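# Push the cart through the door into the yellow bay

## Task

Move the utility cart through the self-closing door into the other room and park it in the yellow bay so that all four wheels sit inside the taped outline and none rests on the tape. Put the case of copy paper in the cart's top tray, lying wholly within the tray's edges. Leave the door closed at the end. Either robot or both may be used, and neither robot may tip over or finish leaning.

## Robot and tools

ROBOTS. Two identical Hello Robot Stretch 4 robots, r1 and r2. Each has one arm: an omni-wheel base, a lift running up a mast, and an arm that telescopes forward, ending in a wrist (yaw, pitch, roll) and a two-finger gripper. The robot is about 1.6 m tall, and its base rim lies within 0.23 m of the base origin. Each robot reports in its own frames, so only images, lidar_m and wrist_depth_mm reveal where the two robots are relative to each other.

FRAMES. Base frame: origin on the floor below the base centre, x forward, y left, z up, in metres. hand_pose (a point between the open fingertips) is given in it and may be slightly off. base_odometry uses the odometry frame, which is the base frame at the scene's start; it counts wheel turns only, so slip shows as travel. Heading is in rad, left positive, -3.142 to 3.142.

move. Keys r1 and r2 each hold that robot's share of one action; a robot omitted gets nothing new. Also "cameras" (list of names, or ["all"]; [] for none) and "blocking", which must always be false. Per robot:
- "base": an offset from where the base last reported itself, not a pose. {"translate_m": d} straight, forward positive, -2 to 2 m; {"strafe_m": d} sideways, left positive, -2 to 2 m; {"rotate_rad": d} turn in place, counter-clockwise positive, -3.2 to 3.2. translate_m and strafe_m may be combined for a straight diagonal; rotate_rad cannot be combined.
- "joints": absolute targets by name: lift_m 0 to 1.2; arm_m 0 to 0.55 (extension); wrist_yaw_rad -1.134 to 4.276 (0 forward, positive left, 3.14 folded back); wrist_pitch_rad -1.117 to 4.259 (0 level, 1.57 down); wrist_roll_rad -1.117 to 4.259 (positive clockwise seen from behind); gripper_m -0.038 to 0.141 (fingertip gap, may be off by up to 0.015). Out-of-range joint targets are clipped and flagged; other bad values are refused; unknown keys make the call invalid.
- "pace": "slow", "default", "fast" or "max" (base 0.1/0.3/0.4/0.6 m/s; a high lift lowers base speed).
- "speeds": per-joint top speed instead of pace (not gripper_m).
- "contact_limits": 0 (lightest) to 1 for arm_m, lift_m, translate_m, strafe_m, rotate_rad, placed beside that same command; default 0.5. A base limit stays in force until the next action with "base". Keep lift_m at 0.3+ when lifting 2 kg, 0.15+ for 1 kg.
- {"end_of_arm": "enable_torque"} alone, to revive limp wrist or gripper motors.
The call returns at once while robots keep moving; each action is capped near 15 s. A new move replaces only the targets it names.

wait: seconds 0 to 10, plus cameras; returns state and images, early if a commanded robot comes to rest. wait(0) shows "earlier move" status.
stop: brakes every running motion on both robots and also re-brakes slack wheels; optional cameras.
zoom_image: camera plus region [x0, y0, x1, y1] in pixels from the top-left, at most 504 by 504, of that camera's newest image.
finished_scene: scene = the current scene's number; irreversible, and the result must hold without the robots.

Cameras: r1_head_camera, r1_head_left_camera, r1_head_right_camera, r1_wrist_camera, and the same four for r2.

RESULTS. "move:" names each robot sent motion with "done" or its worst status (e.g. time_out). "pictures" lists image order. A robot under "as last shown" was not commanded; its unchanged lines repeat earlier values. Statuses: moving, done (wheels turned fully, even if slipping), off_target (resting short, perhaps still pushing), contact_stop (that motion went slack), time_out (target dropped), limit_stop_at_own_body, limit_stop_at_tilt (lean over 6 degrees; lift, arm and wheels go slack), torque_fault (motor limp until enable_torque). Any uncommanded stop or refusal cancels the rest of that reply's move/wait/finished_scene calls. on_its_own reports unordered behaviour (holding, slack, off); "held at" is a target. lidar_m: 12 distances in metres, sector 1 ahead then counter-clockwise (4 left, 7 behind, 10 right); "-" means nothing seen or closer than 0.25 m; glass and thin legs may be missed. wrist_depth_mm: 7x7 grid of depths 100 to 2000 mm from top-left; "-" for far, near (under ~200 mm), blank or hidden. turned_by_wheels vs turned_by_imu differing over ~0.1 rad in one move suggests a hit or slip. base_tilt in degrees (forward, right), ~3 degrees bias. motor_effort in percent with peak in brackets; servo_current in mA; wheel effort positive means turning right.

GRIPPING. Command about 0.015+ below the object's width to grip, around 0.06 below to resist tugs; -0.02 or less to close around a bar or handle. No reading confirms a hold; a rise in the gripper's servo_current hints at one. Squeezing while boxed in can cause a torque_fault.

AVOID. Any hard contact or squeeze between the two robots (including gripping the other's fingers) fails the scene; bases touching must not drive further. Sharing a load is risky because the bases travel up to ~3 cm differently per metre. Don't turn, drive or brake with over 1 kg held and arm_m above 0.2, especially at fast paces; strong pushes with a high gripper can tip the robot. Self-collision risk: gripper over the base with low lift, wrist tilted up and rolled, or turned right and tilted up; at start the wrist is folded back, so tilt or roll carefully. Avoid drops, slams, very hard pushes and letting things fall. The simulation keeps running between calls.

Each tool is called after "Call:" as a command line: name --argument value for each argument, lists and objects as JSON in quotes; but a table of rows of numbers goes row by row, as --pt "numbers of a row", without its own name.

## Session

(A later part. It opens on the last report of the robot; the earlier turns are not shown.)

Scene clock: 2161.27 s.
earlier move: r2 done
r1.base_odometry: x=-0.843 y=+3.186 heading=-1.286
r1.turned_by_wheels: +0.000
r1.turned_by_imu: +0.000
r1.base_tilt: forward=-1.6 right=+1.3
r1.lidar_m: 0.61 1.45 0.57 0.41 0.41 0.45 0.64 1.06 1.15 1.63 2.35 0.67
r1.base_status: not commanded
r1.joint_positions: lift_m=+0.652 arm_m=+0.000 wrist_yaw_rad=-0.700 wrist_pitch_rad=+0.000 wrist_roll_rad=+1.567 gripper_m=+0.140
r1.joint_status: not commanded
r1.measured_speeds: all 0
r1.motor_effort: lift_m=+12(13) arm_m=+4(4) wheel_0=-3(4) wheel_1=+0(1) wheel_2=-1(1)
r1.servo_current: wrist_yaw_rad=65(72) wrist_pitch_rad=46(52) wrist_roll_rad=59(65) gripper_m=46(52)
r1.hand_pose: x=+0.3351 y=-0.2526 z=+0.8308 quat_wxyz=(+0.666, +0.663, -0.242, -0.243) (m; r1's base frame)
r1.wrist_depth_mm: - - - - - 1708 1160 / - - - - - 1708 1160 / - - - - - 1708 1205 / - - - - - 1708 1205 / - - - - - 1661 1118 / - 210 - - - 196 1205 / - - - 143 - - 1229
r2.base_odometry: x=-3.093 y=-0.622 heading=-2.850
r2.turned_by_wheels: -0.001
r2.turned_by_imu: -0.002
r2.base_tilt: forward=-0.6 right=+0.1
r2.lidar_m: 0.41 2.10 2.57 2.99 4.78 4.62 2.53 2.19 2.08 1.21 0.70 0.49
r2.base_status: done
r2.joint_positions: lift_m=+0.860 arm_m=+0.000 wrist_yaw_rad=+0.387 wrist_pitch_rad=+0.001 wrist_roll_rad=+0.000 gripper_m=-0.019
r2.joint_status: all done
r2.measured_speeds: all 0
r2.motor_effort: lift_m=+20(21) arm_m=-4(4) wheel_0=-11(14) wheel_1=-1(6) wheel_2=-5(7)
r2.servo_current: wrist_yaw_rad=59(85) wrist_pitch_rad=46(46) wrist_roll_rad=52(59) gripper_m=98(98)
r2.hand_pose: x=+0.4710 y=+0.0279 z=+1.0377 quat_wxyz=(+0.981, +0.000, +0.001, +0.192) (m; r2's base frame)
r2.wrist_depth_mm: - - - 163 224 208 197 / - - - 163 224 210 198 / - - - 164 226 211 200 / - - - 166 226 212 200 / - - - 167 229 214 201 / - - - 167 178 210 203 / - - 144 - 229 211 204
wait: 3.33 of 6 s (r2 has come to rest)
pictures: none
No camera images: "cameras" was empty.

Call:
move --r2 '{"base":{"translate_m":0.246,"strafe_m":0.029},"joints":{"wrist_yaw_rad":0.295},"pace":"slow","speeds":{"wrist_yaw_rad":0.05}}' --blocking false --cameras '[]'

Call:
wait --seconds 6 --cameras '["r2_head_camera"]'

Call:
move --r2 '{"base":{"translate_m":0.234,"strafe_m":0.028},"joints":{"wrist_yaw_rad":0.0},"pace":"slow","speeds":{"wrist_yaw_rad":0.11}}' --blocking false --cameras '[]'

Call:
wait --seconds 6 --cameras '["r2_head_camera","r1_head_right_camera"]'

Scene clock: 2172.10 s.
move: r2 moving
r1: as last shown
r1.lidar_m: 0.60 1.46 0.58 0.42 0.40 0.42 0.65 1.07 1.14 1.64 2.36 0.68
r1.motor_effort: lift_m=+13(13) arm_m=+4(4) wheel_0=-3(3) wheel_1=-1(1) wheel_2=-1(1)
r1.servo_current: wrist_yaw_rad=52(72) wrist_pitch_rad=39(46) wrist_roll_rad=52(65) gripper_m=46(46)
r1.wrist_depth_mm: - - - - - 1661 1182 / - - - - - 1708 1182 / - - - - - 1708 1182 / - - - - - 1708 1205 / - - - - - 1661 1160 / - 211 - - - 197 1205 / - - - 143 - - 1205
r2.base_odometry: x=-3.104 y=-0.627 heading=-2.851
r2.turned_by_wheels: -0.001
r2.turned_by_imu: -0.001
r2.base_tilt: forward=-0.7 right=+0.1
r2.lidar_m: 0.40 2.06 2.55 2.98 4.80 4.76 2.58 2.21 2.10 1.17 0.69 0.51
r2.base_status: translate_m moving; strafe_m moving
r2.joint_positions: lift_m=+0.860 arm_m=+0.000 wrist_yaw_rad=+0.367 wrist_pitch_rad=+0.001 wrist_roll_rad=+0.000 gripper_m=-0.019
r2.joint_status: wrist_yaw_rad moving
r2.measured_speeds: translate_m=+0.049 strafe_m=+0.006 rotate_rad=+0.000 lift_m=+0.000 arm_m=+0.000 wrist_yaw_rad=-0.045 wrist_pitch_rad=+0.000 wrist_roll_rad=+0.000
r2.motor_effort: lift_m=+20(21) arm_m=-4(4) wheel_0=-7(13) wheel_1=+3(3) wheel_2=-9(11)
r2.servo_current: wrist_yaw_rad=46(117) wrist_pitch_rad=39(46) wrist_roll_rad=39(52) gripper_m=91(98)
r2.hand_pose: x=+0.4714 y=+0.0220 z=+1.0377 quat_wxyz=(+0.983, +0.000, +0.001, +0.183) (m; r2's base frame)
r2.wrist_depth_mm: - - - 165 225 209 198 / - - - 166 228 210 198 / - - - 167 229 211 199 / - - - 167 230 212 200 / - - - 167 231 213 202 / - - - 167 182 211 203 / - - 145 - 231 208 203
pictures: none
No camera images: "cameras" was empty.

Scene clock: 2175.37 s.
earlier move: r2 done
r1.base_odometry: x=-0.843 y=+3.186 heading=-1.286
r1.turned_by_wheels: +0.000
r1.turned_by_imu: +0.000
r1.base_tilt: forward=-1.5 right=+1.3
r1.lidar_m: 0.61 1.47 0.58 0.42 0.40 0.43 0.61 1.08 1.16 1.61 2.36 0.70
r1.base_status: not commanded
r1.joint_positions: lift_m=+0.652 arm_m=+0.000 wrist_yaw_rad=-0.700 wrist_pitch_rad=+0.000 wrist_roll_rad=+1.567 gripper_m=+0.140
r1.joint_status: not commanded
r1.measured_speeds: all 0
r1.motor_effort: lift_m=+12(13) arm_m=+4(4) wheel_0=-3(4) wheel_1=+0(1) wheel_2=-1(1)
r1.servo_current: wrist_yaw_rad=46(78) wrist_pitch_rad=39(52) wrist_roll_rad=46(78) gripper_m=39(52)
r1.hand_pose: x=+0.3351 y=-0.2526 z=+0.8308 quat_wxyz=(+0.666, +0.663, -0.242, -0.243) (m; r1's base frame)
r1.wrist_depth_mm: - - - - - 1708 1138 / - - - - - 1708 1182 / - - - - - 1708 1182 / - - - - - 1708 1205 / - - - - - 1618 1160 / - 210 - - - 196 1205 / - - - 142 - - 1182
r2.base_odometry: x=-3.320 y=-0.720 heading=-2.852
r2.turned_by_wheels: -0.001
r2.turned_by_imu: -0.004
r2.base_tilt: forward=-0.6 right=+0.1
r2.lidar_m: 0.39 1.76 2.37 2.78 4.73 4.94 2.80 2.37 1.79 1.01 0.57 0.47
r2.base_status: done
r2.joint_positions: lift_m=+0.860 arm_m=+0.000 wrist_yaw_rad=+0.277 wrist_pitch_rad=+0.001 wrist_roll_rad=+0.000 gripper_m=-0.019
r2.joint_status: all done
r2.measured_speeds: all 0
r2.motor_effort: lift_m=+21(21) arm_m=-3(4) wheel_0=-17(24) wheel_1=-1(5) wheel_2=-8(11)
r2.servo_current: wrist_yaw_rad=104(117) wrist_pitch_rad=39(46) wrist_roll_rad=46(59) gripper_m=91(98)
r2.hand_pose: x=+0.4722 y=-0.0052 z=+1.0377 quat_wxyz=(+0.990, +0.000, +0.001, +0.138) (m; r2's base frame)
r2.wrist_depth_mm: - - - 165 220 201 186 / - - - 167 216 203 187 / - - - 168 219 204 189 / - - - 164 221 205 190 / - - - 165 224 207 - / - - - 182 174 200 191 / - - 145 - 226 208 193
wait: 3.27 of 6 s (r2 has come to rest)
pictures: r2_head_camera
Images, in order (width x height): r2_head_camera 420x560.

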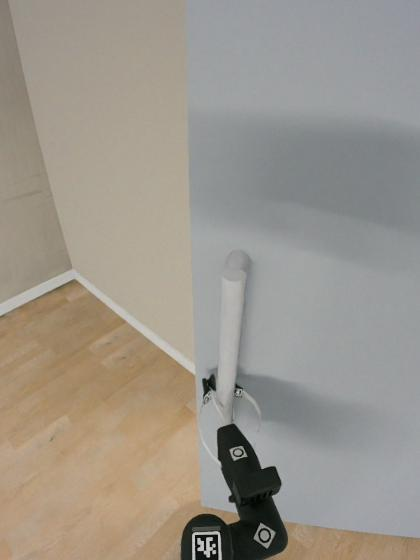

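Scene clock: 2175.87 s.
move: r2 moving
r1: as last shown
r1.base_tilt: forward=-1.6 right=+1.3
r1.lidar_m: 0.58 1.45 0.58 0.43 0.39 0.44 0.64 1.07 1.17 1.62 2.33 0.70
r1.motor_effort: lift_m=+13(13) arm_m=+4(4) wheel_0=-3(3) wheel_1=+0(0) wheel_2=-1(1)
r1.servo_current: wrist_yaw_rad=46(52) wrist_pitch_rad=46(46) wrist_roll_rad=52(65) gripper_m=46(46)
r1.wrist_depth_mm: - - - - - 1618 1205 / - - - - - 1708 1182 / - - - - - 1708 1182 / - - - - - 1708 1205 / - - - - - 1618 1160 / - 211 - - - 196 1205 / - - - 143 - - 1205
r2.base_odometry: x=-3.332 y=-0.725 heading=-2.853
r2.turned_by_wheels: -0.002
r2.turned_by_imu: -0.002
r2.base_tilt: forward=-0.7 right=+0.1
r2.lidar_m: 0.41 1.70 2.35 2.75 4.70 4.95 2.78 2.36 1.80 1.00 0.59 0.48
r2.base_status: translate_m moving; strafe_m moving
r2.joint_positions: lift_m=+0.860 arm_m=+0.000 wrist_yaw_rad=+0.233 wrist_pitch_rad=+0.001 wrist_roll_rad=+0.000 gripper_m=-0.019
r2.joint_status: wrist_yaw_rad moving
r2.measured_speeds: translate_m=+0.049 strafe_m=+0.006 rotate_rad=+0.001 lift_m=+0.000 arm_m=+0.000 wrist_yaw_rad=-0.103 wrist_pitch_rad=+0.000 wrist_roll_rad=+0.000
r2.motor_effort: lift_m=+20(21) arm_m=-3(4) wheel_0=-11(18) wheel_1=+1(4) wheel_2=-12(13)
r2.servo_current: wrist_yaw_rad=78(137) wrist_pitch_rad=39(46) wrist_roll_rad=46(59) gripper_m=85(98)
r2.hand_pose: x=+0.4717 y=-0.0184 z=+1.0377 quat_wxyz=(+0.993, +0.000, +0.001, +0.116) (m; r2's base frame)
r2.wrist_depth_mm: - - - 162 220 202 187 / - - - 162 220 203 189 / - - - 163 224 204 190 / - - - 164 223 206 191 / - - - 166 226 206 - / - - - 167 178 204 193 / - - 145 - 226 202 192
pictures: none
No camera images: "cameras" was empty.

Scene clock: 2179.00 s.
earlier move: r2 done
r1.base_odometry: x=-0.843 y=+3.186 heading=-1.286
r1.turned_by_wheels: +0.000
r1.turned_by_imu: +0.000
r1.base_tilt: forward=-1.6 right=+1.3
r1.lidar_m: 0.61 1.46 0.58 0.41 0.40 0.43 0.63 1.07 1.13 1.61 2.35 0.68
r1.base_status: not commanded
r1.joint_positions: lift_m=+0.652 arm_m=+0.000 wrist_yaw_rad=-0.700 wrist_pitch_rad=+0.000 wrist_roll_rad=+1.567 gripper_m=+0.140
r1.joint_status: not commanded
r1.measured_speeds: all 0
r1.motor_effort: lift_m=+13(13) arm_m=+4(4) wheel_0=-3(4) wheel_1=+0(1) wheel_2=-1(1)
r1.servo_current: wrist_yaw_rad=46(65) wrist_pitch_rad=39(52) wrist_roll_rad=59(65) gripper_m=39(46)
r1.hand_pose: x=+0.3351 y=-0.2526 z=+0.8308 quat_wxyz=(+0.666, +0.663, -0.242, -0.243) (m; r1's base frame)
r1.wrist_depth_mm: - - - - - 1708 1182 / - - - - - 1661 1160 / - - - - - 1661 1182 / - - - - - 1756 1182 / - - - - - 1618 1138 / - 210 - - - 197 1205 / - - - 143 - - 1205
r2.base_odometry: x=-3.537 y=-0.812 heading=-2.854
r2.turned_by_wheels: -0.001
r2.turned_by_imu: -0.015
r2.base_tilt: forward=-0.7 right=+0.1
r2.lidar_m: 0.48 1.40 2.18 2.52 4.23 5.09 3.07 2.56 1.52 0.74 0.51 0.37
r2.base_status: done
r2.joint_positions: lift_m=+0.860 arm_m=+0.000 wrist_yaw_rad=-0.020 wrist_pitch_rad=+0.001 wrist_roll_rad=+0.000 gripper_m=-0.019
r2.joint_status: all done
r2.measured_speeds: all 0
r2.on_its_own: wrist_yaw_rad is at rest, and its servo_current (111 mA) is outside its rest range (0 to 104 mA)
r2.motor_effort: lift_m=+20(21) arm_m=-4(4) wheel_0=-21(21) wheel_1=+0(5) wheel_2=-10(15)
r2.servo_current: wrist_yaw_rad=111(137) wrist_pitch_rad=39(46) wrist_roll_rad=39(65) gripper_m=85(98)
r2.hand_pose: x=+0.4575 y=-0.0930 z=+1.0377 quat_wxyz=(+1.000, +0.000, +0.001, -0.010) (m; r2's base frame)
r2.wrist_depth_mm: - - - 253 220 206 193 / 1661 - - 252 220 208 194 / 1708 - - 252 220 209 196 / - - - 165 222 210 197 / - - - 207 226 211 198 / 1756 - 161 182 176 207 199 / - - - - 229 216 199
wait: 3.13 of 6 s (r2 has come to rest)
pictures: r1_head_right_camera, r2_head_camera
Images, in order (width x height): r1_head_right_camera 420x672, r2_head_camera 420x560.

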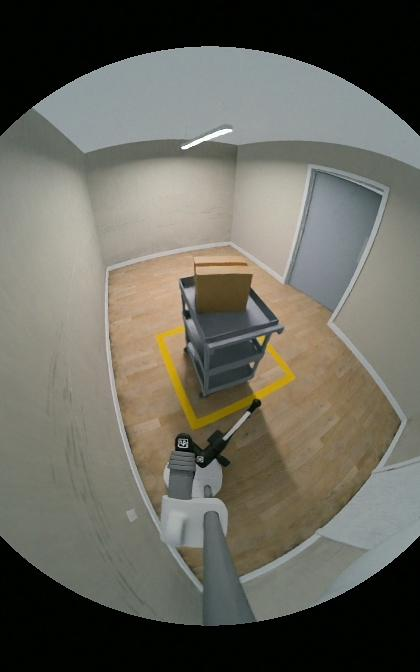

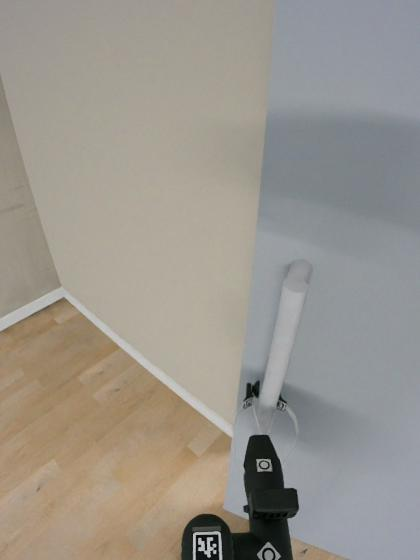

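Nearly shut. Final section.

Call:
move --r2 '{"base":{"translate_m":0.195,"strafe_m":-0.007},"joints":{"wrist_yaw_rad":-0.3},"pace":"slow","speeds":{"wrist_yaw_rad":0.13},"contact_limits":{"translate_m":0.3}}' --blocking false --cameras '[]'

Call:
wait --seconds 6 --cameras '["r2_head_camera","r1_head_right_camera"]'

Call:
zoom_image --camera "r1_head_right_camera" --region '[270, 150, 410, 340]'

Scene clock: 2184.23 s.
move: r2 moving
r1: as last shown
r1.lidar_m: 0.62 1.45 0.59 0.43 0.40 0.44 0.64 1.07 1.14 1.64 2.36 0.70
r1.motor_effort: lift_m=+12(13) arm_m=+4(4) wheel_0=-3(3) wheel_1=+0(1) wheel_2=-1(1)
r1.servo_current: wrist_yaw_rad=46(59) wrist_pitch_rad=39(52) wrist_roll_rad=59(59) gripper_m=39(52)
r1.wrist_depth_mm: - - - - - 1661 1182 / - - - - - 1661 1182 / - - - - - 1708 1205 / - - - - - 1708 1205 / - - - - - 1661 1138 / - 209 - - - 196 1205 / - - - 143 - - 1182
r2.base_odometry: x=-3.549 y=-0.816 heading=-2.856
r2.turned_by_wheels: -0.002
r2.turned_by_imu: -0.003
r2.base_tilt: forward=-0.7 right=+0.1
r2.lidar_m: 0.48 1.39 2.20 2.52 4.23 5.10 3.05 2.53 1.50 0.73 0.49 0.41
r2.base_status: translate_m moving; strafe_m moving
r2.joint_positions: lift_m=+0.860 arm_m=+0.000 wrist_yaw_rad=-0.070 wrist_pitch_rad=+0.001 wrist_roll_rad=+0.000 gripper_m=-0.019
r2.joint_status: wrist_yaw_rad moving
r2.measured_speeds: translate_m=+0.049 strafe_m=-0.002 rotate_rad=+0.000 lift_m=+0.000 arm_m=+0.000 wrist_yaw_rad=-0.121 wrist_pitch_rad=+0.000 wrist_roll_rad=+0.000
r2.motor_effort: lift_m=+20(21) arm_m=-3(4) wheel_0=-13(18) wheel_1=+3(4) wheel_2=-13(14)
r2.servo_current: wrist_yaw_rad=59(143) wrist_pitch_rad=39(39) wrist_roll_rad=46(52) gripper_m=85(98)
r2.contact_limits: translate_m 0.3
r2.hand_pose: x=+0.4525 y=-0.1074 z=+1.0377 quat_wxyz=(+0.999, +0.000, +0.001, -0.035) (m; r2's base frame)
r2.wrist_depth_mm: - - - 162 222 208 196 / 1661 - - 163 224 208 197 / - - - 164 225 211 198 / - - - 166 225 211 199 / 1661 - - 167 229 213 200 / 1708 - 161 167 179 208 202 / - - - - 229 220 202
pictures: none
No camera images: "cameras" was empty.

Scene clock: 2186.97 s.
earlier move: r2 done
r1.base_odometry: x=-0.843 y=+3.186 heading=-1.286
r1.turned_by_wheels: +0.000
r1.turned_by_imu: +0.000
r1.base_tilt: forward=-1.6 right=+1.3
r1.lidar_m: 0.61 1.44 0.59 0.43 0.41 0.43 0.62 1.08 1.14 1.64 2.34 0.69
r1.base_status: not commanded
r1.joint_positions: lift_m=+0.652 arm_m=+0.000 wrist_yaw_rad=-0.700 wrist_pitch_rad=+0.000 wrist_roll_rad=+1.567 gripper_m=+0.140
r1.joint_status: not commanded
r1.measured_speeds: all 0
r1.motor_effort: lift_m=+13(13) arm_m=+4(4) wheel_0=-3(3) wheel_1=+0(1) wheel_2=-1(1)
r1.servo_current: wrist_yaw_rad=59(65) wrist_pitch_rad=33(52) wrist_roll_rad=59(78) gripper_m=46(52)
r1.hand_pose: x=+0.3351 y=-0.2526 z=+0.8308 quat_wxyz=(+0.666, +0.663, -0.242, -0.243) (m; r1's base frame)
r1.wrist_depth_mm: - - - - - 1708 1182 / - - - - - 1708 1160 / - - - - - 1661 1229 / - - - - - 1756 1182 / - - - - - 1618 1182 / - 209 - - - 195 1229 / - - - 143 - - 1205
r2.base_odometry: x=-3.726 y=-0.860 heading=-2.856
r2.turned_by_wheels: +0.000
r2.turned_by_imu: -0.021
r2.base_tilt: forward=-0.7 right=+0.2
r2.lidar_m: 0.65 1.10 2.05 2.38 3.81 5.24 3.21 2.71 1.27 0.62 0.47 0.38
r2.base_status: done
r2.joint_positions: lift_m=+0.860 arm_m=+0.000 wrist_yaw_rad=-0.316 wrist_pitch_rad=+0.001 wrist_roll_rad=+0.000 gripper_m=-0.019
r2.joint_status: all done
r2.measured_speeds: all 0
r2.motor_effort: lift_m=+20(21) arm_m=+4(5) wheel_0=-16(18) wheel_1=+2(5) wheel_2=-12(22)
r2.servo_current: wrist_yaw_rad=91(143) wrist_pitch_rad=39(46) wrist_roll_rad=52(59) gripper_m=72(98)
r2.contact_limits: translate_m 0.3
r2.hand_pose: x=+0.4179 y=-0.1726 z=+1.0377 quat_wxyz=(+0.988, +0.000, +0.001, -0.157) (m; r2's base frame)
r2.wrist_depth_mm: - 469 421 163 227 216 206 / - 469 421 164 228 216 - / - 469 424 166 229 218 208 / - 473 430 166 229 218 208 / - 473 433 168 231 220 210 / - 480 427 168 178 218 211 / - - - - 235 224 212
wait: 2.73 of 6 s (r2 has come to rest)
pictures: r1_head_right_camera, r2_head_camera
Images, in order (width x height): r1_head_right_camera 420x672, r2_head_camera 420x560.

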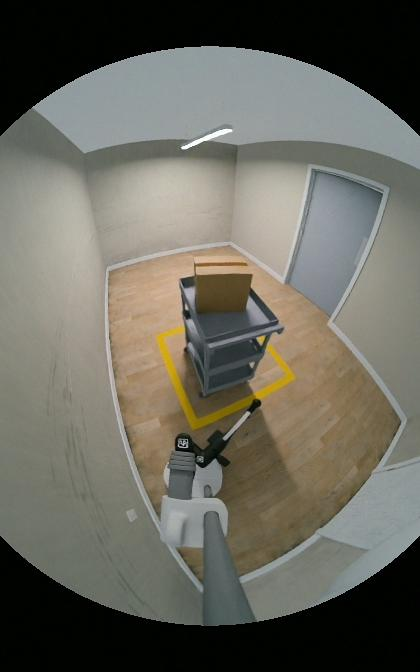

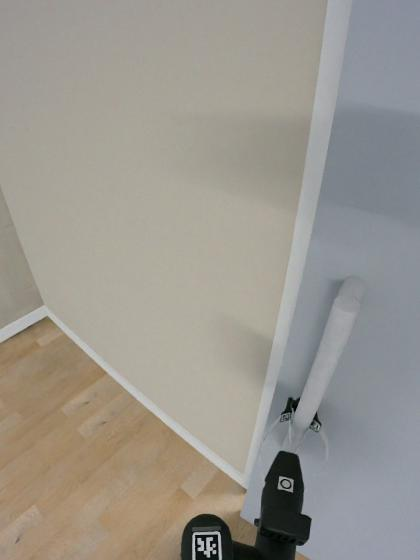

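Scaled by 2.653 from the camera's 420x672 image, which has a finer 600x960 frame.

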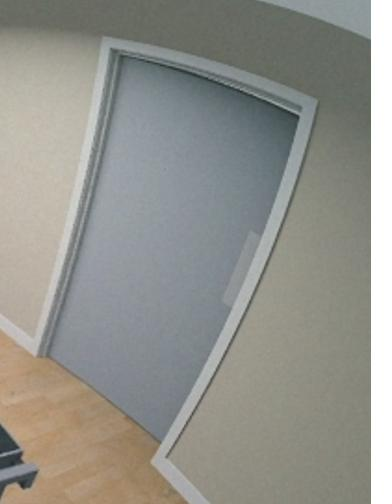

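Call:
move --r2 '{"base":{"translate_m":0.045,"strafe_m":-0.03},"pace":"slow","contact_limits":{"translate_m":0.3}}' --blocking false --cameras '[]'

Call:
wait --seconds 3 --cameras '["r2_head_camera","r1_head_right_camera"]'

Call:
zoom_image --camera "r1_head_right_camera" --region '[270, 150, 410, 340]'

Scene clock: 2192.23 s.
move: r2 moving
r1: as last shown
r1.lidar_m: 0.60 1.46 0.58 0.43 0.41 0.44 0.63 1.07 1.14 1.62 2.36 0.69
r1.servo_current: wrist_yaw_rad=39(52) wrist_pitch_rad=39(46) wrist_roll_rad=33(59) gripper_m=46(46)
r1.wrist_depth_mm: - - - - - 1661 1182 / - - - - - 1661 1182 / - - - - - 1708 1182 / - - - - - 1756 1182 / - - - - - 1661 1182 / - 210 - - - 196 1229 / - - - 143 - - 1205
r2.base_odometry: x=-3.739 y=-0.856 heading=-2.859
r2.turned_by_wheels: -0.003
r2.turned_by_imu: -0.003
r2.base_tilt: forward=-0.7 right=+0.1
r2.lidar_m: 0.62 1.02 2.05 2.33 3.80 5.26 3.25 2.69 1.25 0.58 0.46 0.36
r2.base_status: translate_m moving; strafe_m moving
r2.joint_positions: lift_m=+0.860 arm_m=+0.000 wrist_yaw_rad=-0.316 wrist_pitch_rad=+0.001 wrist_roll_rad=+0.000 gripper_m=-0.019
r2.joint_status: not commanded
r2.measured_speeds: translate_m=+0.044 strafe_m=-0.030 rotate_rad=-0.001 lift_m=+0.000 arm_m=+0.000 wrist_yaw_rad=+0.000 wrist_pitch_rad=+0.000 wrist_roll_rad=+0.000
r2.motor_effort: lift_m=+21(21) arm_m=+4(4) wheel_0=-11(17) wheel_1=-8(8) wheel_2=-18(18)
r2.servo_current: wrist_yaw_rad=91(98) wrist_pitch_rad=46(46) wrist_roll_rad=39(46) gripper_m=72(85)
r2.contact_limits: translate_m 0.3
r2.hand_pose: x=+0.4179 y=-0.1726 z=+1.0377 quat_wxyz=(+0.988, +0.000, +0.001, -0.157) (m; r2's base frame)
r2.wrist_depth_mm: - 462 407 165 226 213 203 / - 459 410 162 225 216 - / - 459 415 163 228 216 205 / - 462 415 164 228 216 206 / - 459 421 165 230 218 207 / - 466 418 166 178 216 209 / - 120 - - 232 216 210
pictures: none
No camera images: "cameras" was empty.

Scene clock: 2193.40 s.
earlier move: r2 done
r1.base_odometry: x=-0.843 y=+3.186 heading=-1.286
r1.turned_by_wheels: +0.000
r1.turned_by_imu: +0.000
r1.base_tilt: forward=-1.6 right=+1.3
r1.lidar_m: 0.59 1.47 0.58 0.41 0.42 0.42 0.65 1.07 1.15 1.62 2.34 0.68
r1.base_status: not commanded
r1.joint_positions: lift_m=+0.652 arm_m=+0.000 wrist_yaw_rad=-0.700 wrist_pitch_rad=+0.000 wrist_roll_rad=+1.567 gripper_m=+0.140
r1.joint_status: not commanded
r1.measured_speeds: all 0
r1.motor_effort: lift_m=+13(13) arm_m=+4(4) wheel_0=-3(4) wheel_1=+0(1) wheel_2=-1(1)
r1.servo_current: wrist_yaw_rad=52(65) wrist_pitch_rad=39(52) wrist_roll_rad=39(59) gripper_m=39(46)
r1.hand_pose: x=+0.3351 y=-0.2526 z=+0.8308 quat_wxyz=(+0.666, +0.663, -0.242, -0.243) (m; r1's base frame)
r1.wrist_depth_mm: - - - - - 1618 1160 / - - - - - 1708 1182 / - - - - - 1756 1182 / - - - - - 1708 1229 / - - - - - 1576 1182 / - 210 - - - 196 1182 / - - - 142 - - 1205
r2.base_odometry: x=-3.778 y=-0.844 heading=-2.859
r2.turned_by_wheels: +0.000
r2.turned_by_imu: -0.002
r2.base_tilt: forward=-0.6 right=+0.1
r2.lidar_m: 0.58 0.97 2.05 2.31 3.77 5.29 3.25 2.69 1.18 0.57 0.46 0.38
r2.base_status: done
r2.joint_positions: lift_m=+0.860 arm_m=+0.000 wrist_yaw_rad=-0.316 wrist_pitch_rad=+0.001 wrist_roll_rad=+0.000 gripper_m=-0.019
r2.joint_status: not commanded
r2.measured_speeds: all 0
r2.motor_effort: lift_m=+20(21) arm_m=+4(5) wheel_0=-15(17) wheel_1=-7(9) wheel_2=-10(21)
r2.servo_current: wrist_yaw_rad=91(104) wrist_pitch_rad=39(46) wrist_roll_rad=46(59) gripper_m=78(85)
r2.contact_limits: translate_m 0.3
r2.hand_pose: x=+0.4179 y=-0.1726 z=+1.0377 quat_wxyz=(+0.988, +0.000, +0.001, -0.157) (m; r2's base frame)
r2.wrist_depth_mm: 462 404 353 166 226 211 200 / 459 407 359 164 229 213 202 / 459 410 359 164 230 213 202 / 466 415 364 165 229 213 204 / 466 415 368 167 231 216 204 / 469 415 368 167 178 214 206 / - 424 145 - 233 211 206
wait: 1.17 of 3 s (r2 has come to rest)
pictures: r1_head_right_camera, r2_head_camera
Images, in order (width x height): r1_head_right_camera 420x672, r2_head_camera 420x560.

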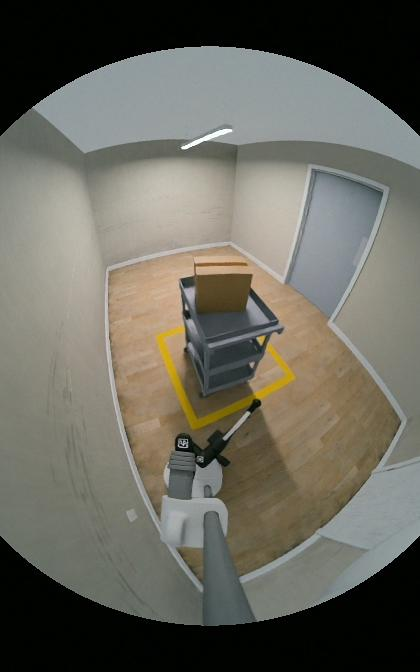

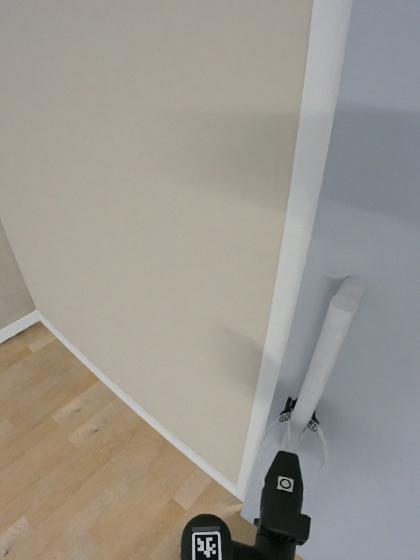

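Scaled by 2.653 from the camera's 420x672 image, which has a finer 600x960 frame.

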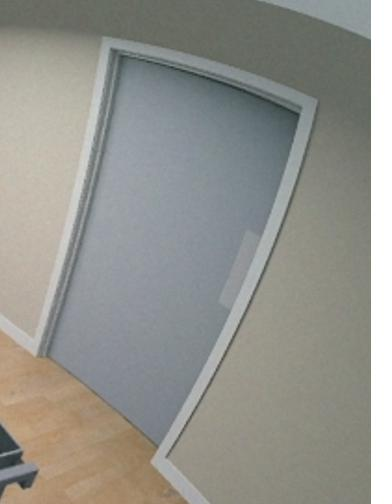

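Call:
move --r2 '{"base":{"translate_m":0.045,"strafe_m":-0.03},"pace":"slow","contact_limits":{"translate_m":0.25}}' --blocking false --cameras '[]'

Call:
wait --seconds 3 --cameras '["r2_head_camera","r1_head_right_camera"]'

Call:
zoom_image --camera "r1_head_right_camera" --region '[270, 150, 410, 340]'

Scene clock: 2199.23 s.
move: r2 moving
r1: as last shown
r1.lidar_m: 0.60 1.47 0.60 0.40 0.40 0.44 0.64 1.07 1.17 1.63 2.35 0.68
r1.motor_effort: lift_m=+13(13) arm_m=+4(4) wheel_0=-3(3) wheel_1=+0(1) wheel_2=-1(1)
r1.servo_current: wrist_yaw_rad=39(65) wrist_pitch_rad=39(46) wrist_roll_rad=46(52) gripper_m=39(46)
r1.wrist_depth_mm: - - - - - 1661 1182 / - - - - - 1661 1182 / - - - - - 1756 1205 / - - - - - 1756 1229 / - - - - - 1618 1160 / - 210 - - - 196 1229 / - - - 143 - - 1229
r2.base_odometry: x=-3.791 y=-0.840 heading=-2.861
r2.turned_by_wheels: -0.002
r2.turned_by_imu: -0.002
r2.base_tilt: forward=-0.7 right=+0.1
r2.lidar_m: 0.57 0.96 2.01 2.32 3.75 5.30 3.27 2.70 1.14 0.57 0.45 0.38
r2.base_status: translate_m moving; strafe_m moving
r2.joint_positions: lift_m=+0.860 arm_m=+0.000 wrist_yaw_rad=-0.316 wrist_pitch_rad=+0.001 wrist_roll_rad=+0.000 gripper_m=-0.019
r2.joint_status: not commanded
r2.measured_speeds: translate_m=+0.045 strafe_m=-0.031 rotate_rad=+0.002 lift_m=+0.000 arm_m=+0.000 wrist_yaw_rad=+0.000 wrist_pitch_rad=+0.000 wrist_roll_rad=+0.000
r2.motor_effort: lift_m=+20(21) arm_m=+4(4) wheel_0=-5(16) wheel_1=-8(8) wheel_2=-17(17)
r2.servo_current: wrist_yaw_rad=91(98) wrist_pitch_rad=39(46) wrist_roll_rad=39(52) gripper_m=72(78)
r2.contact_limits: translate_m 0.25
r2.hand_pose: x=+0.4179 y=-0.1726 z=+1.0377 quat_wxyz=(+0.988, +0.000, +0.001, -0.157) (m; r2's base frame)
r2.wrist_depth_mm: 442 389 329 163 226 208 197 / 445 392 329 165 227 210 199 / 449 394 332 164 228 212 200 / 455 397 334 164 229 212 201 / 455 402 338 165 230 214 202 / 462 404 327 166 179 212 204 / 462 413 146 - 231 213 204
pictures: none
No camera images: "cameras" was empty.

Scene clock: 2200.40 s.
earlier move: r2 done
r1.base_odometry: x=-0.843 y=+3.186 heading=-1.286
r1.turned_by_wheels: +0.000
r1.turned_by_imu: +0.000
r1.base_tilt: forward=-1.6 right=+1.3
r1.lidar_m: 0.61 1.43 0.56 0.42 0.39 0.43 0.64 1.08 1.15 1.62 2.36 0.66
r1.base_status: not commanded
r1.joint_positions: lift_m=+0.652 arm_m=+0.000 wrist_yaw_rad=-0.700 wrist_pitch_rad=+0.000 wrist_roll_rad=+1.567 gripper_m=+0.140
r1.joint_status: not commanded
r1.measured_speeds: all 0
r1.motor_effort: lift_m=+13(13) arm_m=+4(4) wheel_0=-3(3) wheel_1=-1(1) wheel_2=-1(1)
r1.servo_current: wrist_yaw_rad=52(65) wrist_pitch_rad=46(46) wrist_roll_rad=33(65) gripper_m=46(46)
r1.hand_pose: x=+0.3351 y=-0.2526 z=+0.8308 quat_wxyz=(+0.666, +0.663, -0.242, -0.243) (m; r1's base frame)
r1.wrist_depth_mm: - - - - - 1661 1160 / - - - - - 1661 1160 / - - - - - 1756 1205 / - - - - - 1661 1182 / - - - - - 1576 1138 / - 209 - - - 196 1229 / - - - 143 - - 1205
r2.base_odometry: x=-3.829 y=-0.827 heading=-2.861
r2.turned_by_wheels: +0.000
r2.turned_by_imu: -0.003
r2.base_tilt: forward=-0.7 right=+0.1
r2.lidar_m: 0.50 0.88 2.04 2.31 3.72 5.33 3.27 2.71 1.04 0.55 0.44 0.39
r2.base_status: done
r2.joint_positions: lift_m=+0.860 arm_m=+0.000 wrist_yaw_rad=-0.316 wrist_pitch_rad=+0.001 wrist_roll_rad=+0.000 gripper_m=-0.019
r2.joint_status: not commanded
r2.measured_speeds: all 0
r2.motor_effort: lift_m=+20(21) arm_m=+4(4) wheel_0=-13(16) wheel_1=-6(8) wheel_2=-11(19)
r2.servo_current: wrist_yaw_rad=85(98) wrist_pitch_rad=39(46) wrist_roll_rad=52(52) gripper_m=72(85)
r2.contact_limits: translate_m 0.25
r2.hand_pose: x=+0.4179 y=-0.1726 z=+1.0377 quat_wxyz=(+0.988, +0.000, +0.001, -0.157) (m; r2's base frame)
r2.wrist_depth_mm: 375 327 274 165 225 208 195 / 382 329 276 164 228 208 196 / 387 334 279 165 228 209 197 / 384 334 282 166 229 210 198 / 394 340 285 167 231 212 199 / 392 342 283 167 178 210 200 / 397 345 145 - 229 212 202
wait: 1.17 of 3 s (r2 has come to rest)
pictures: r1_head_right_camera, r2_head_camera
Images, in order (width x height): r1_head_right_camera 420x672, r2_head_camera 420x560.

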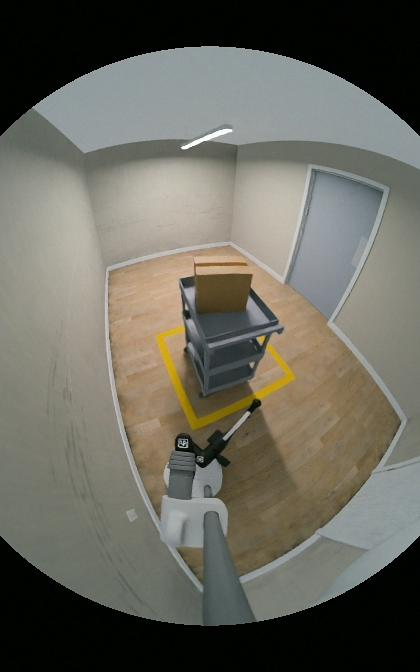

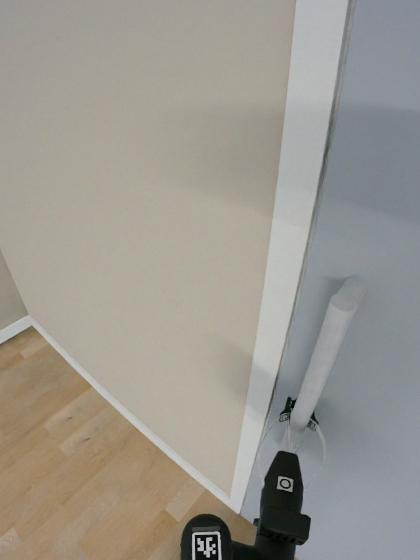

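Scaled by 2.653 from the camera's 420x672 image, which has a finer 600x960 frame.

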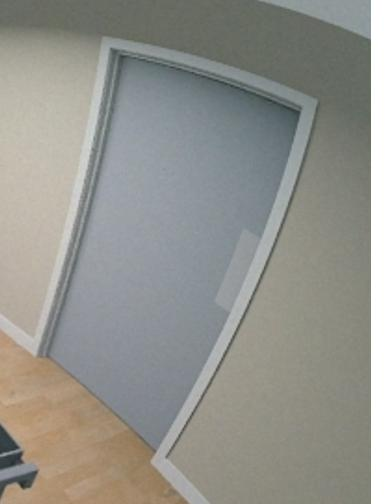

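Call:
move --r2 '{"base":{"translate_m":0.05,"strafe_m":-0.035},"pace":"slow","contact_limits":{"translate_m":0.25}}' --blocking false --cameras '[]'

Call:
wait --seconds 3 --cameras '["r2_head_camera","r1_head_right_camera"]'

Call:
zoom_image --camera "r1_head_right_camera" --region '[270, 150, 410, 340]'

Scene clock: 2204.70 s.
move: r2 moving
r1: as last shown
r1.base_tilt: forward=-1.6 right=+1.2
r1.lidar_m: 0.60 1.45 0.59 0.44 0.39 0.45 0.65 1.07 1.14 1.63 2.34 0.67
r1.motor_effort: lift_m=+13(13) arm_m=+4(4) wheel_0=-3(3) wheel_1=+0(0) wheel_2=-1(1)
r1.servo_current: wrist_yaw_rad=46(52) wrist_pitch_rad=33(46) wrist_roll_rad=46(72) gripper_m=46(52)
r1.wrist_depth_mm: - - - - - 1661 1160 / - - - - - 1708 1182 / - - - - - 1661 1182 / - - - - - 1756 1205 / - - - - - 1618 1138 / - 211 - - - 196 1229 / - - - 143 - - 1205
r2.base_odometry: x=-3.842 y=-0.823 heading=-2.863
r2.turned_by_wheels: -0.002
r2.turned_by_imu: -0.002
r2.base_tilt: forward=-0.7 right=+0.1
r2.lidar_m: 0.49 0.84 2.04 2.32 3.72 5.36 3.25 2.71 0.98 0.51 0.45 0.37
r2.base_status: translate_m moving; strafe_m moving
r2.joint_positions: lift_m=+0.860 arm_m=+0.000 wrist_yaw_rad=-0.316 wrist_pitch_rad=+0.001 wrist_roll_rad=+0.000 gripper_m=-0.019
r2.joint_status: not commanded
r2.measured_speeds: translate_m=+0.043 strafe_m=-0.031 rotate_rad=+0.001 lift_m=+0.000 arm_m=+0.000 wrist_yaw_rad=+0.000 wrist_pitch_rad=+0.000 wrist_roll_rad=+0.000
r2.motor_effort: lift_m=+20(21) arm_m=+4(4) wheel_0=-5(11) wheel_1=-6(8) wheel_2=-16(17)
r2.servo_current: wrist_yaw_rad=98(98) wrist_pitch_rad=39(46) wrist_roll_rad=39(59) gripper_m=78(85)
r2.contact_limits: translate_m 0.25
r2.hand_pose: x=+0.4179 y=-0.1726 z=+1.0377 quat_wxyz=(+0.988, +0.000, +0.001, -0.157) (m; r2's base frame)
r2.wrist_depth_mm: 364 315 265 163 224 206 193 / 366 317 264 164 225 207 194 / 370 319 271 164 226 208 195 / 373 320 272 164 228 208 196 / 377 324 274 165 230 211 198 / 382 330 265 166 180 208 198 / 387 332 147 - 229 210 199
pictures: none
No camera images: "cameras" was empty.

Scene clock: 2205.97 s.
earlier move: r2 done
r1.base_odometry: x=-0.843 y=+3.186 heading=-1.286
r1.turned_by_wheels: +0.000
r1.turned_by_imu: +0.000
r1.base_tilt: forward=-1.6 right=+1.3
r1.lidar_m: 0.61 1.44 0.58 0.42 0.40 0.44 0.63 1.08 1.15 1.64 2.36 0.68
r1.base_status: not commanded
r1.joint_positions: lift_m=+0.652 arm_m=+0.000 wrist_yaw_rad=-0.700 wrist_pitch_rad=+0.000 wrist_roll_rad=+1.567 gripper_m=+0.140
r1.joint_status: not commanded
r1.measured_speeds: all 0
r1.motor_effort: lift_m=+13(13) arm_m=+4(4) wheel_0=-3(3) wheel_1=+0(0) wheel_2=-1(1)
r1.servo_current: wrist_yaw_rad=59(72) wrist_pitch_rad=46(46) wrist_roll_rad=33(72) gripper_m=46(52)
r1.hand_pose: x=+0.3351 y=-0.2526 z=+0.8308 quat_wxyz=(+0.666, +0.663, -0.242, -0.243) (m; r1's base frame)
r1.wrist_depth_mm: - - - - - 1661 1160 / - - - - - 1708 1182 / - - - - - 1708 1205 / - - - - - 1756 1229 / - - - - - 1661 1160 / - 209 - - - 196 1205 / - - - 143 - - 1182
r2.base_odometry: x=-3.886 y=-0.807 heading=-2.863
r2.turned_by_wheels: +0.000
r2.turned_by_imu: +0.044
r2.base_tilt: forward=-1.7 right=+0.7
r2.lidar_m: 0.46 0.84 2.04 2.36 4.04 5.40 3.18 2.68 0.90 0.49 0.41 0.36
r2.base_status: done
r2.joint_positions: lift_m=+0.860 arm_m=+0.000 wrist_yaw_rad=-0.319 wrist_pitch_rad=+0.002 wrist_roll_rad=+0.000 gripper_m=-0.019
r2.joint_status: not commanded
r2.measured_speeds: all 0
r2.on_its_own: wrist_yaw_rad is at rest, and its servo_current (111 mA) is outside its rest range (0 to 104 mA)
r2.motor_effort: lift_m=+20(21) arm_m=+6(6) wheel_0=+4(11) wheel_1=-5(8) wheel_2=-20(23)
r2.servo_current: wrist_yaw_rad=111(117) wrist_pitch_rad=46(46) wrist_roll_rad=39(59) gripper_m=59(85)
r2.contact_limits: translate_m 0.25
r2.hand_pose: x=+0.4172 y=-0.1734 z=+1.0375 quat_wxyz=(+0.987, +0.000, +0.001, -0.159) (m; r2's base frame)
r2.wrist_depth_mm: 351 296 246 143 204 186 173 / 349 298 249 144 207 187 175 / 357 301 249 145 208 189 176 / 362 304 252 146 206 191 178 / 366 309 254 146 206 191 179 / 373 312 247 146 179 190 179 / 370 324 250 - 208 185 180
wait: 1.27 of 3 s (r2 has come to rest)
pictures: r1_head_right_camera, r2_head_camera
Images, in order (width x height): r1_head_right_camera 420x672, r2_head_camera 420x560.

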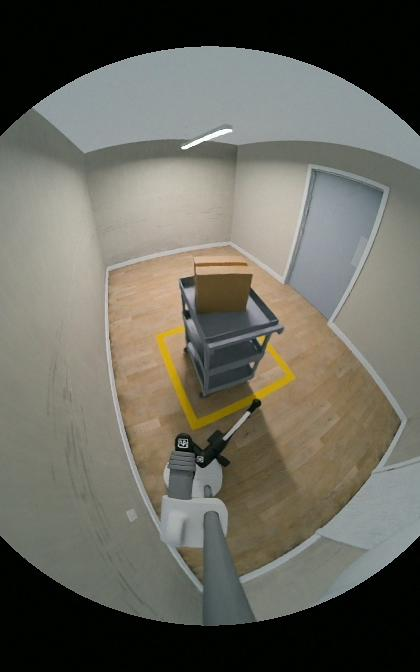

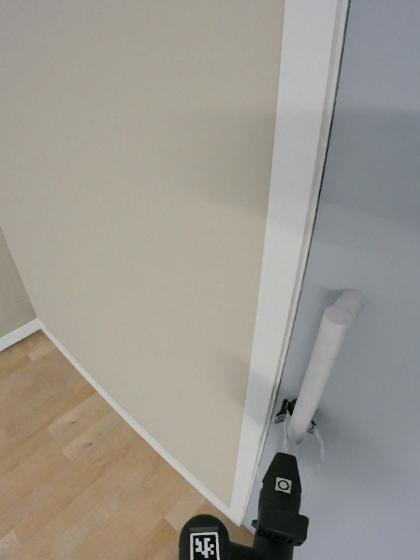

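Scaled by 2.653 from the camera's 420x672 image, which has a finer 600x960 frame.

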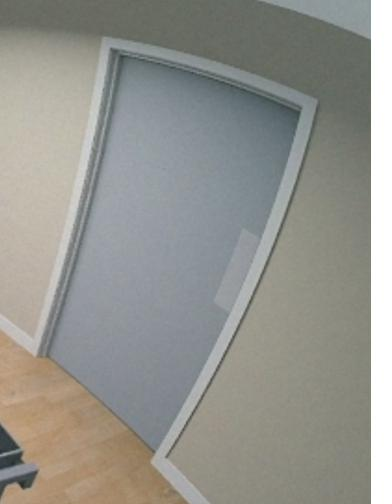

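Call:
move --r2 '{"base":{"translate_m":-0.01},"joints":{"gripper_m":0.1},"pace":"slow"}' --blocking false --cameras '[]'

Call:
wait --seconds 4 --cameras '["r2_head_camera"]'

Call:
zoom_image --camera "r2_head_camera" --region '[200, 260, 420, 560]'

Scene clock: 2212.43 s.
move: r2 moving
r1: as last shown
r1.lidar_m: 0.57 1.47 0.58 0.43 0.39 0.43 0.65 1.08 1.16 1.60 2.35 0.68
r1.motor_effort: lift_m=+13(13) arm_m=+4(4) wheel_0=-3(3) wheel_1=+0(1) wheel_2=-1(1)
r1.servo_current: wrist_yaw_rad=46(72) wrist_pitch_rad=39(46) wrist_roll_rad=46(59) gripper_m=39(46)
r1.wrist_depth_mm: - - - - - 1661 1160 / - - - - - 1661 1182 / - - - - - 1708 1229 / - - - - - 1708 1205 / - - - - - 1618 1160 / - 210 - - - 196 1205 / - - - 142 - - 1205
r2.base_odometry: x=-3.878 y=-0.805 heading=-2.864
r2.turned_by_wheels: -0.001
r2.turned_by_imu: -0.006
r2.base_tilt: forward=-1.3 right=+0.4
r2.lidar_m: 0.47 0.86 2.04 2.37 3.97 5.38 3.23 2.67 0.89 0.50 0.41 0.35
r2.base_status: translate_m moving
r2.joint_positions: lift_m=+0.860 arm_m=+0.000 wrist_yaw_rad=-0.319 wrist_pitch_rad=+0.002 wrist_roll_rad=+0.000 gripper_m=-0.006
r2.joint_status: gripper_m moving
r2.measured_speeds: translate_m=-0.016 strafe_m=+0.000 rotate_rad=+0.000 lift_m=+0.000 arm_m=+0.000 wrist_yaw_rad=+0.000 wrist_pitch_rad=+0.000 wrist_roll_rad=+0.000
r2.motor_effort: lift_m=+20(20) arm_m=+6(6) wheel_0=-1(8) wheel_1=-6(7) wheel_2=-10(19)
r2.servo_current: wrist_yaw_rad=117(124) wrist_pitch_rad=39(46) wrist_roll_rad=65(65) gripper_m=65(72)
r2.hand_pose: x=+0.4172 y=-0.1734 z=+1.0375 quat_wxyz=(+0.987, +0.000, +0.001, -0.159) (m; r2's base frame)
r2.wrist_depth_mm: 353 298 249 145 207 189 176 / 347 298 249 147 208 190 177 / 359 304 252 147 210 191 178 / 359 306 254 148 208 193 179 / 366 310 255 148 210 193 180 / 370 314 248 148 178 191 182 / 368 317 250 - 210 187 181
pictures: none
No camera images: "cameras" was empty.

Scene clock: 2216.20 s.
earlier move: r2 done
r1.base_odometry: x=-0.843 y=+3.186 heading=-1.286
r1.turned_by_wheels: +0.000
r1.turned_by_imu: +0.000
r1.base_tilt: forward=-1.6 right=+1.3
r1.lidar_m: 0.60 1.45 0.57 0.43 0.40 0.43 0.64 1.07 1.14 1.62 2.35 0.65
r1.base_status: not commanded
r1.joint_positions: lift_m=+0.652 arm_m=+0.000 wrist_yaw_rad=-0.700 wrist_pitch_rad=+0.000 wrist_roll_rad=+1.567 gripper_m=+0.140
r1.joint_status: not commanded
r1.measured_speeds: all 0
r1.motor_effort: lift_m=+13(13) arm_m=+4(4) wheel_0=-3(4) wheel_1=+0(1) wheel_2=-1(1)
r1.servo_current: wrist_yaw_rad=46(72) wrist_pitch_rad=46(52) wrist_roll_rad=39(65) gripper_m=39(52)
r1.hand_pose: x=+0.3351 y=-0.2526 z=+0.8308 quat_wxyz=(+0.666, +0.663, -0.242, -0.243) (m; r1's base frame)
r1.wrist_depth_mm: - - - - - 1708 1182 / - - - - - 1708 1182 / - - - - - 1708 1182 / - - - - - 1708 1205 / - - - - - 1661 1160 / - 210 - - - 196 1205 / - - - 143 - - 1205
r2.base_odometry: x=-3.877 y=-0.805 heading=-2.864
r2.turned_by_wheels: +0.000
r2.turned_by_imu: +0.020
r2.base_tilt: forward=-1.1 right=+0.3
r2.lidar_m: 0.47 0.87 2.05 2.39 4.11 5.38 3.18 2.68 0.91 0.49 0.43 0.35
r2.base_status: done
r2.joint_positions: lift_m=+0.860 arm_m=+0.000 wrist_yaw_rad=-0.319 wrist_pitch_rad=+0.002 wrist_roll_rad=+0.000 gripper_m=+0.100
r2.joint_status: all done
r2.measured_speeds: all 0
r2.on_its_own: wrist_yaw_rad is at rest, and its servo_current (111 mA) is outside its rest range (0 to 104 mA)
r2.motor_effort: lift_m=+20(20) arm_m=+6(6) wheel_0=-4(8) wheel_1=-5(7) wheel_2=-9(19)
r2.servo_current: wrist_yaw_rad=111(124) wrist_pitch_rad=46(46) wrist_roll_rad=52(65) gripper_m=52(91)
r2.hand_pose: x=+0.4172 y=-0.1734 z=+1.0375 quat_wxyz=(+0.987, +0.000, +0.001, -0.159) (m; r2's base frame)
r2.wrist_depth_mm: 379 317 257 242 206 195 - / 384 320 259 244 208 195 183 / 384 320 262 245 209 198 183 / 389 325 263 247 211 199 185 / 394 327 265 249 151 200 186 / 392 334 197 248 151 195 187 / 407 342 271 - 218 195 187
wait: 3.77 of 4 s (r2 has come to rest)
pictures: r2_head_camera
Images, in order (width x height): r2_head_camera 420x560.

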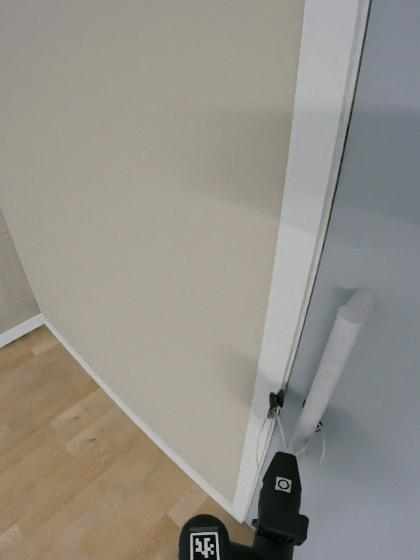

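Scaled by 1.680 from the camera's 420x560 image, which has a finer 1200x1600 frame.

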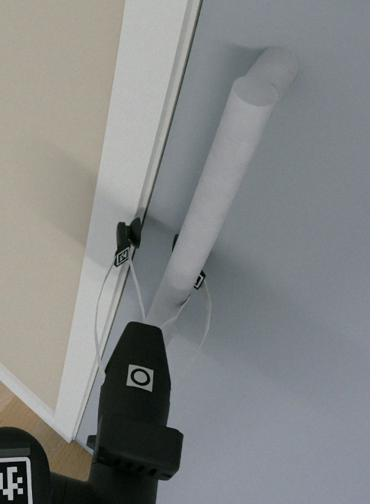

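Call:
move --r2 '{"base":{"translate_m":-0.12,"strafe_m":0.04},"joints":{"gripper_m":0.14},"pace":"slow","contact_limits":{"translate_m":0.2}}' --blocking false --cameras '[]'

Call:
wait --seconds 4 --cameras '["r2_head_camera","r1_head_right_camera"]'

Call:
zoom_image --camera "r1_head_right_camera" --region '[270, 150, 410, 340]'

Scene clock: 2222.67 s.
move: r2 moving
r1: as last shown
r1.lidar_m: 0.58 1.44 0.59 0.43 0.38 0.45 0.64 1.08 1.14 1.64 2.35 0.71
r1.motor_effort: lift_m=+13(13) arm_m=+4(4) wheel_0=-3(3) wheel_1=-1(1) wheel_2=-1(1)
r1.servo_current: wrist_yaw_rad=33(59) wrist_pitch_rad=39(46) wrist_roll_rad=39(52) gripper_m=46(52)
r1.wrist_depth_mm: - - - - - 1708 1182 / - - - - - 1661 1160 / - - - - - 1708 1205 / - - - - - 1756 1205 / - - - - - 1576 1160 / - 210 - - - 196 1205 / - - - 143 - - 1229
r2.base_odometry: x=-3.863 y=-0.805 heading=-2.865
r2.turned_by_wheels: -0.001
r2.turned_by_imu: -0.010
r2.base_tilt: forward=-0.8 right=+0.1
r2.lidar_m: 0.48 0.90 2.06 2.36 4.05 5.37 3.18 2.71 0.94 0.52 0.42 0.36
r2.base_status: translate_m moving; strafe_m moving
r2.joint_positions: lift_m=+0.860 arm_m=+0.000 wrist_yaw_rad=-0.319 wrist_pitch_rad=+0.002 wrist_roll_rad=+0.000 gripper_m=+0.108
r2.joint_status: gripper_m moving
r2.measured_speeds: translate_m=-0.058 strafe_m=+0.015 rotate_rad=-0.001 lift_m=+0.000 arm_m=+0.000 wrist_yaw_rad=+0.000 wrist_pitch_rad=+0.000 wrist_roll_rad=+0.000
r2.motor_effort: lift_m=+20(20) arm_m=+6(6) wheel_0=-5(9) wheel_1=-5(7) wheel_2=-1(8)
r2.servo_current: wrist_yaw_rad=104(117) wrist_pitch_rad=39(46) wrist_roll_rad=52(59) gripper_m=65(72)
r2.contact_limits: translate_m 0.2
r2.hand_pose: x=+0.4172 y=-0.1734 z=+1.0375 quat_wxyz=(+0.987, +0.000, +0.001, -0.159) (m; r2's base frame)
r2.wrist_depth_mm: 377 322 262 247 210 200 186 / 382 322 263 248 211 200 186 / 392 325 265 250 213 202 188 / 394 329 267 252 214 203 189 / 399 332 270 253 215 204 - / 397 338 194 255 160 202 191 / 402 340 278 - 222 200 191
pictures: none
No camera images: "cameras" was empty.

Scene clock: 2224.67 s.
earlier move: r2 done
r1.base_odometry: x=-0.843 y=+3.186 heading=-1.286
r1.turned_by_wheels: +0.000
r1.turned_by_imu: +0.000
r1.base_tilt: forward=-1.6 right=+1.3
r1.lidar_m: 0.59 1.45 0.60 0.41 0.41 0.44 0.63 1.08 1.11 1.58 2.34 0.68
r1.base_status: not commanded
r1.joint_positions: lift_m=+0.652 arm_m=+0.000 wrist_yaw_rad=-0.700 wrist_pitch_rad=+0.000 wrist_roll_rad=+1.567 gripper_m=+0.140
r1.joint_status: not commanded
r1.measured_speeds: all 0
r1.motor_effort: lift_m=+12(13) arm_m=+4(4) wheel_0=-3(4) wheel_1=+0(1) wheel_2=-1(1)
r1.servo_current: wrist_yaw_rad=52(72) wrist_pitch_rad=39(52) wrist_roll_rad=52(78) gripper_m=46(52)
r1.hand_pose: x=+0.3351 y=-0.2526 z=+0.8308 quat_wxyz=(+0.666, +0.663, -0.242, -0.243) (m; r1's base frame)
r1.wrist_depth_mm: - - - - - 1708 1205 / - - - - - 1661 1160 / - - - - - 1708 1182 / - - - - - 1756 1205 / - - - - - 1576 1138 / - 210 - - - 196 1229 / - - - 143 - - 1205
r2.base_odometry: x=-3.750 y=-0.810 heading=-2.865
r2.turned_by_wheels: +0.001
r2.turned_by_imu: +0.001
r2.base_tilt: forward=-0.6 right=+0.1
r2.lidar_m: 0.60 1.09 2.10 2.42 4.11 5.27 3.12 2.65 1.11 0.62 0.54 0.50
r2.base_status: done
r2.joint_positions: lift_m=+0.860 arm_m=+0.000 wrist_yaw_rad=-0.303 wrist_pitch_rad=+0.002 wrist_roll_rad=+0.000 gripper_m=+0.140
r2.joint_status: all done
r2.measured_speeds: all 0
r2.motor_effort: lift_m=+20(21) arm_m=+6(6) wheel_0=-4(12) wheel_1=-5(7) wheel_2=+5(9)
r2.servo_current: wrist_yaw_rad=52(117) wrist_pitch_rad=39(46) wrist_roll_rad=52(59) gripper_m=52(104)
r2.contact_limits: translate_m 0.2
r2.hand_pose: x=+0.4200 y=-0.1695 z=+1.0375 quat_wxyz=(+0.989, +0.000, +0.001, -0.151) (m; r2's base frame)
r2.wrist_depth_mm: - 466 413 355 309 289 265 / - 469 418 357 312 290 267 / - 466 421 359 309 290 268 / - 477 427 366 315 294 270 / - 473 427 364 312 290 270 / - 187 413 366 260 281 273 / - - 449 - 322 301 270
wait: 2.00 of 4 s (r2 has come to rest)
pictures: r1_head_right_camera, r2_head_camera
Images, in order (width x height): r1_head_right_camera 420x672, r2_head_camera 420x560.

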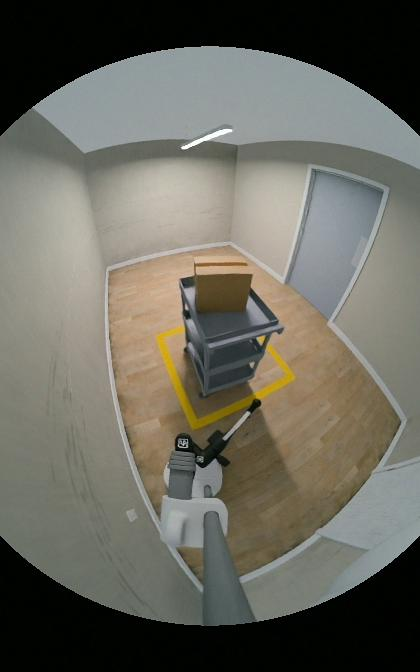

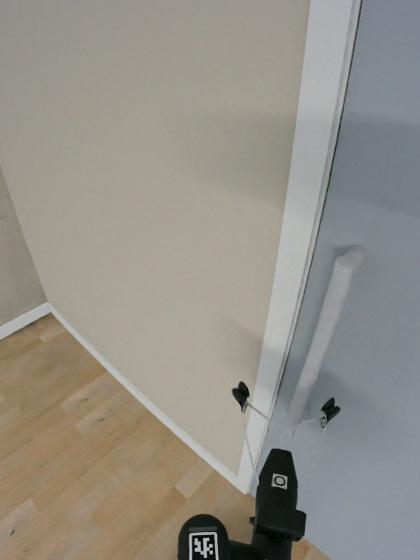

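Scaled by 2.653 from the camera's 420x672 image, which has a finer 600x960 frame.

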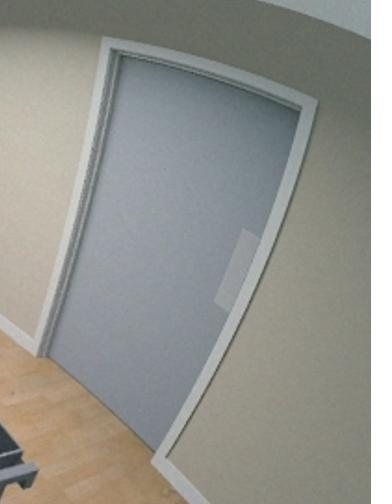

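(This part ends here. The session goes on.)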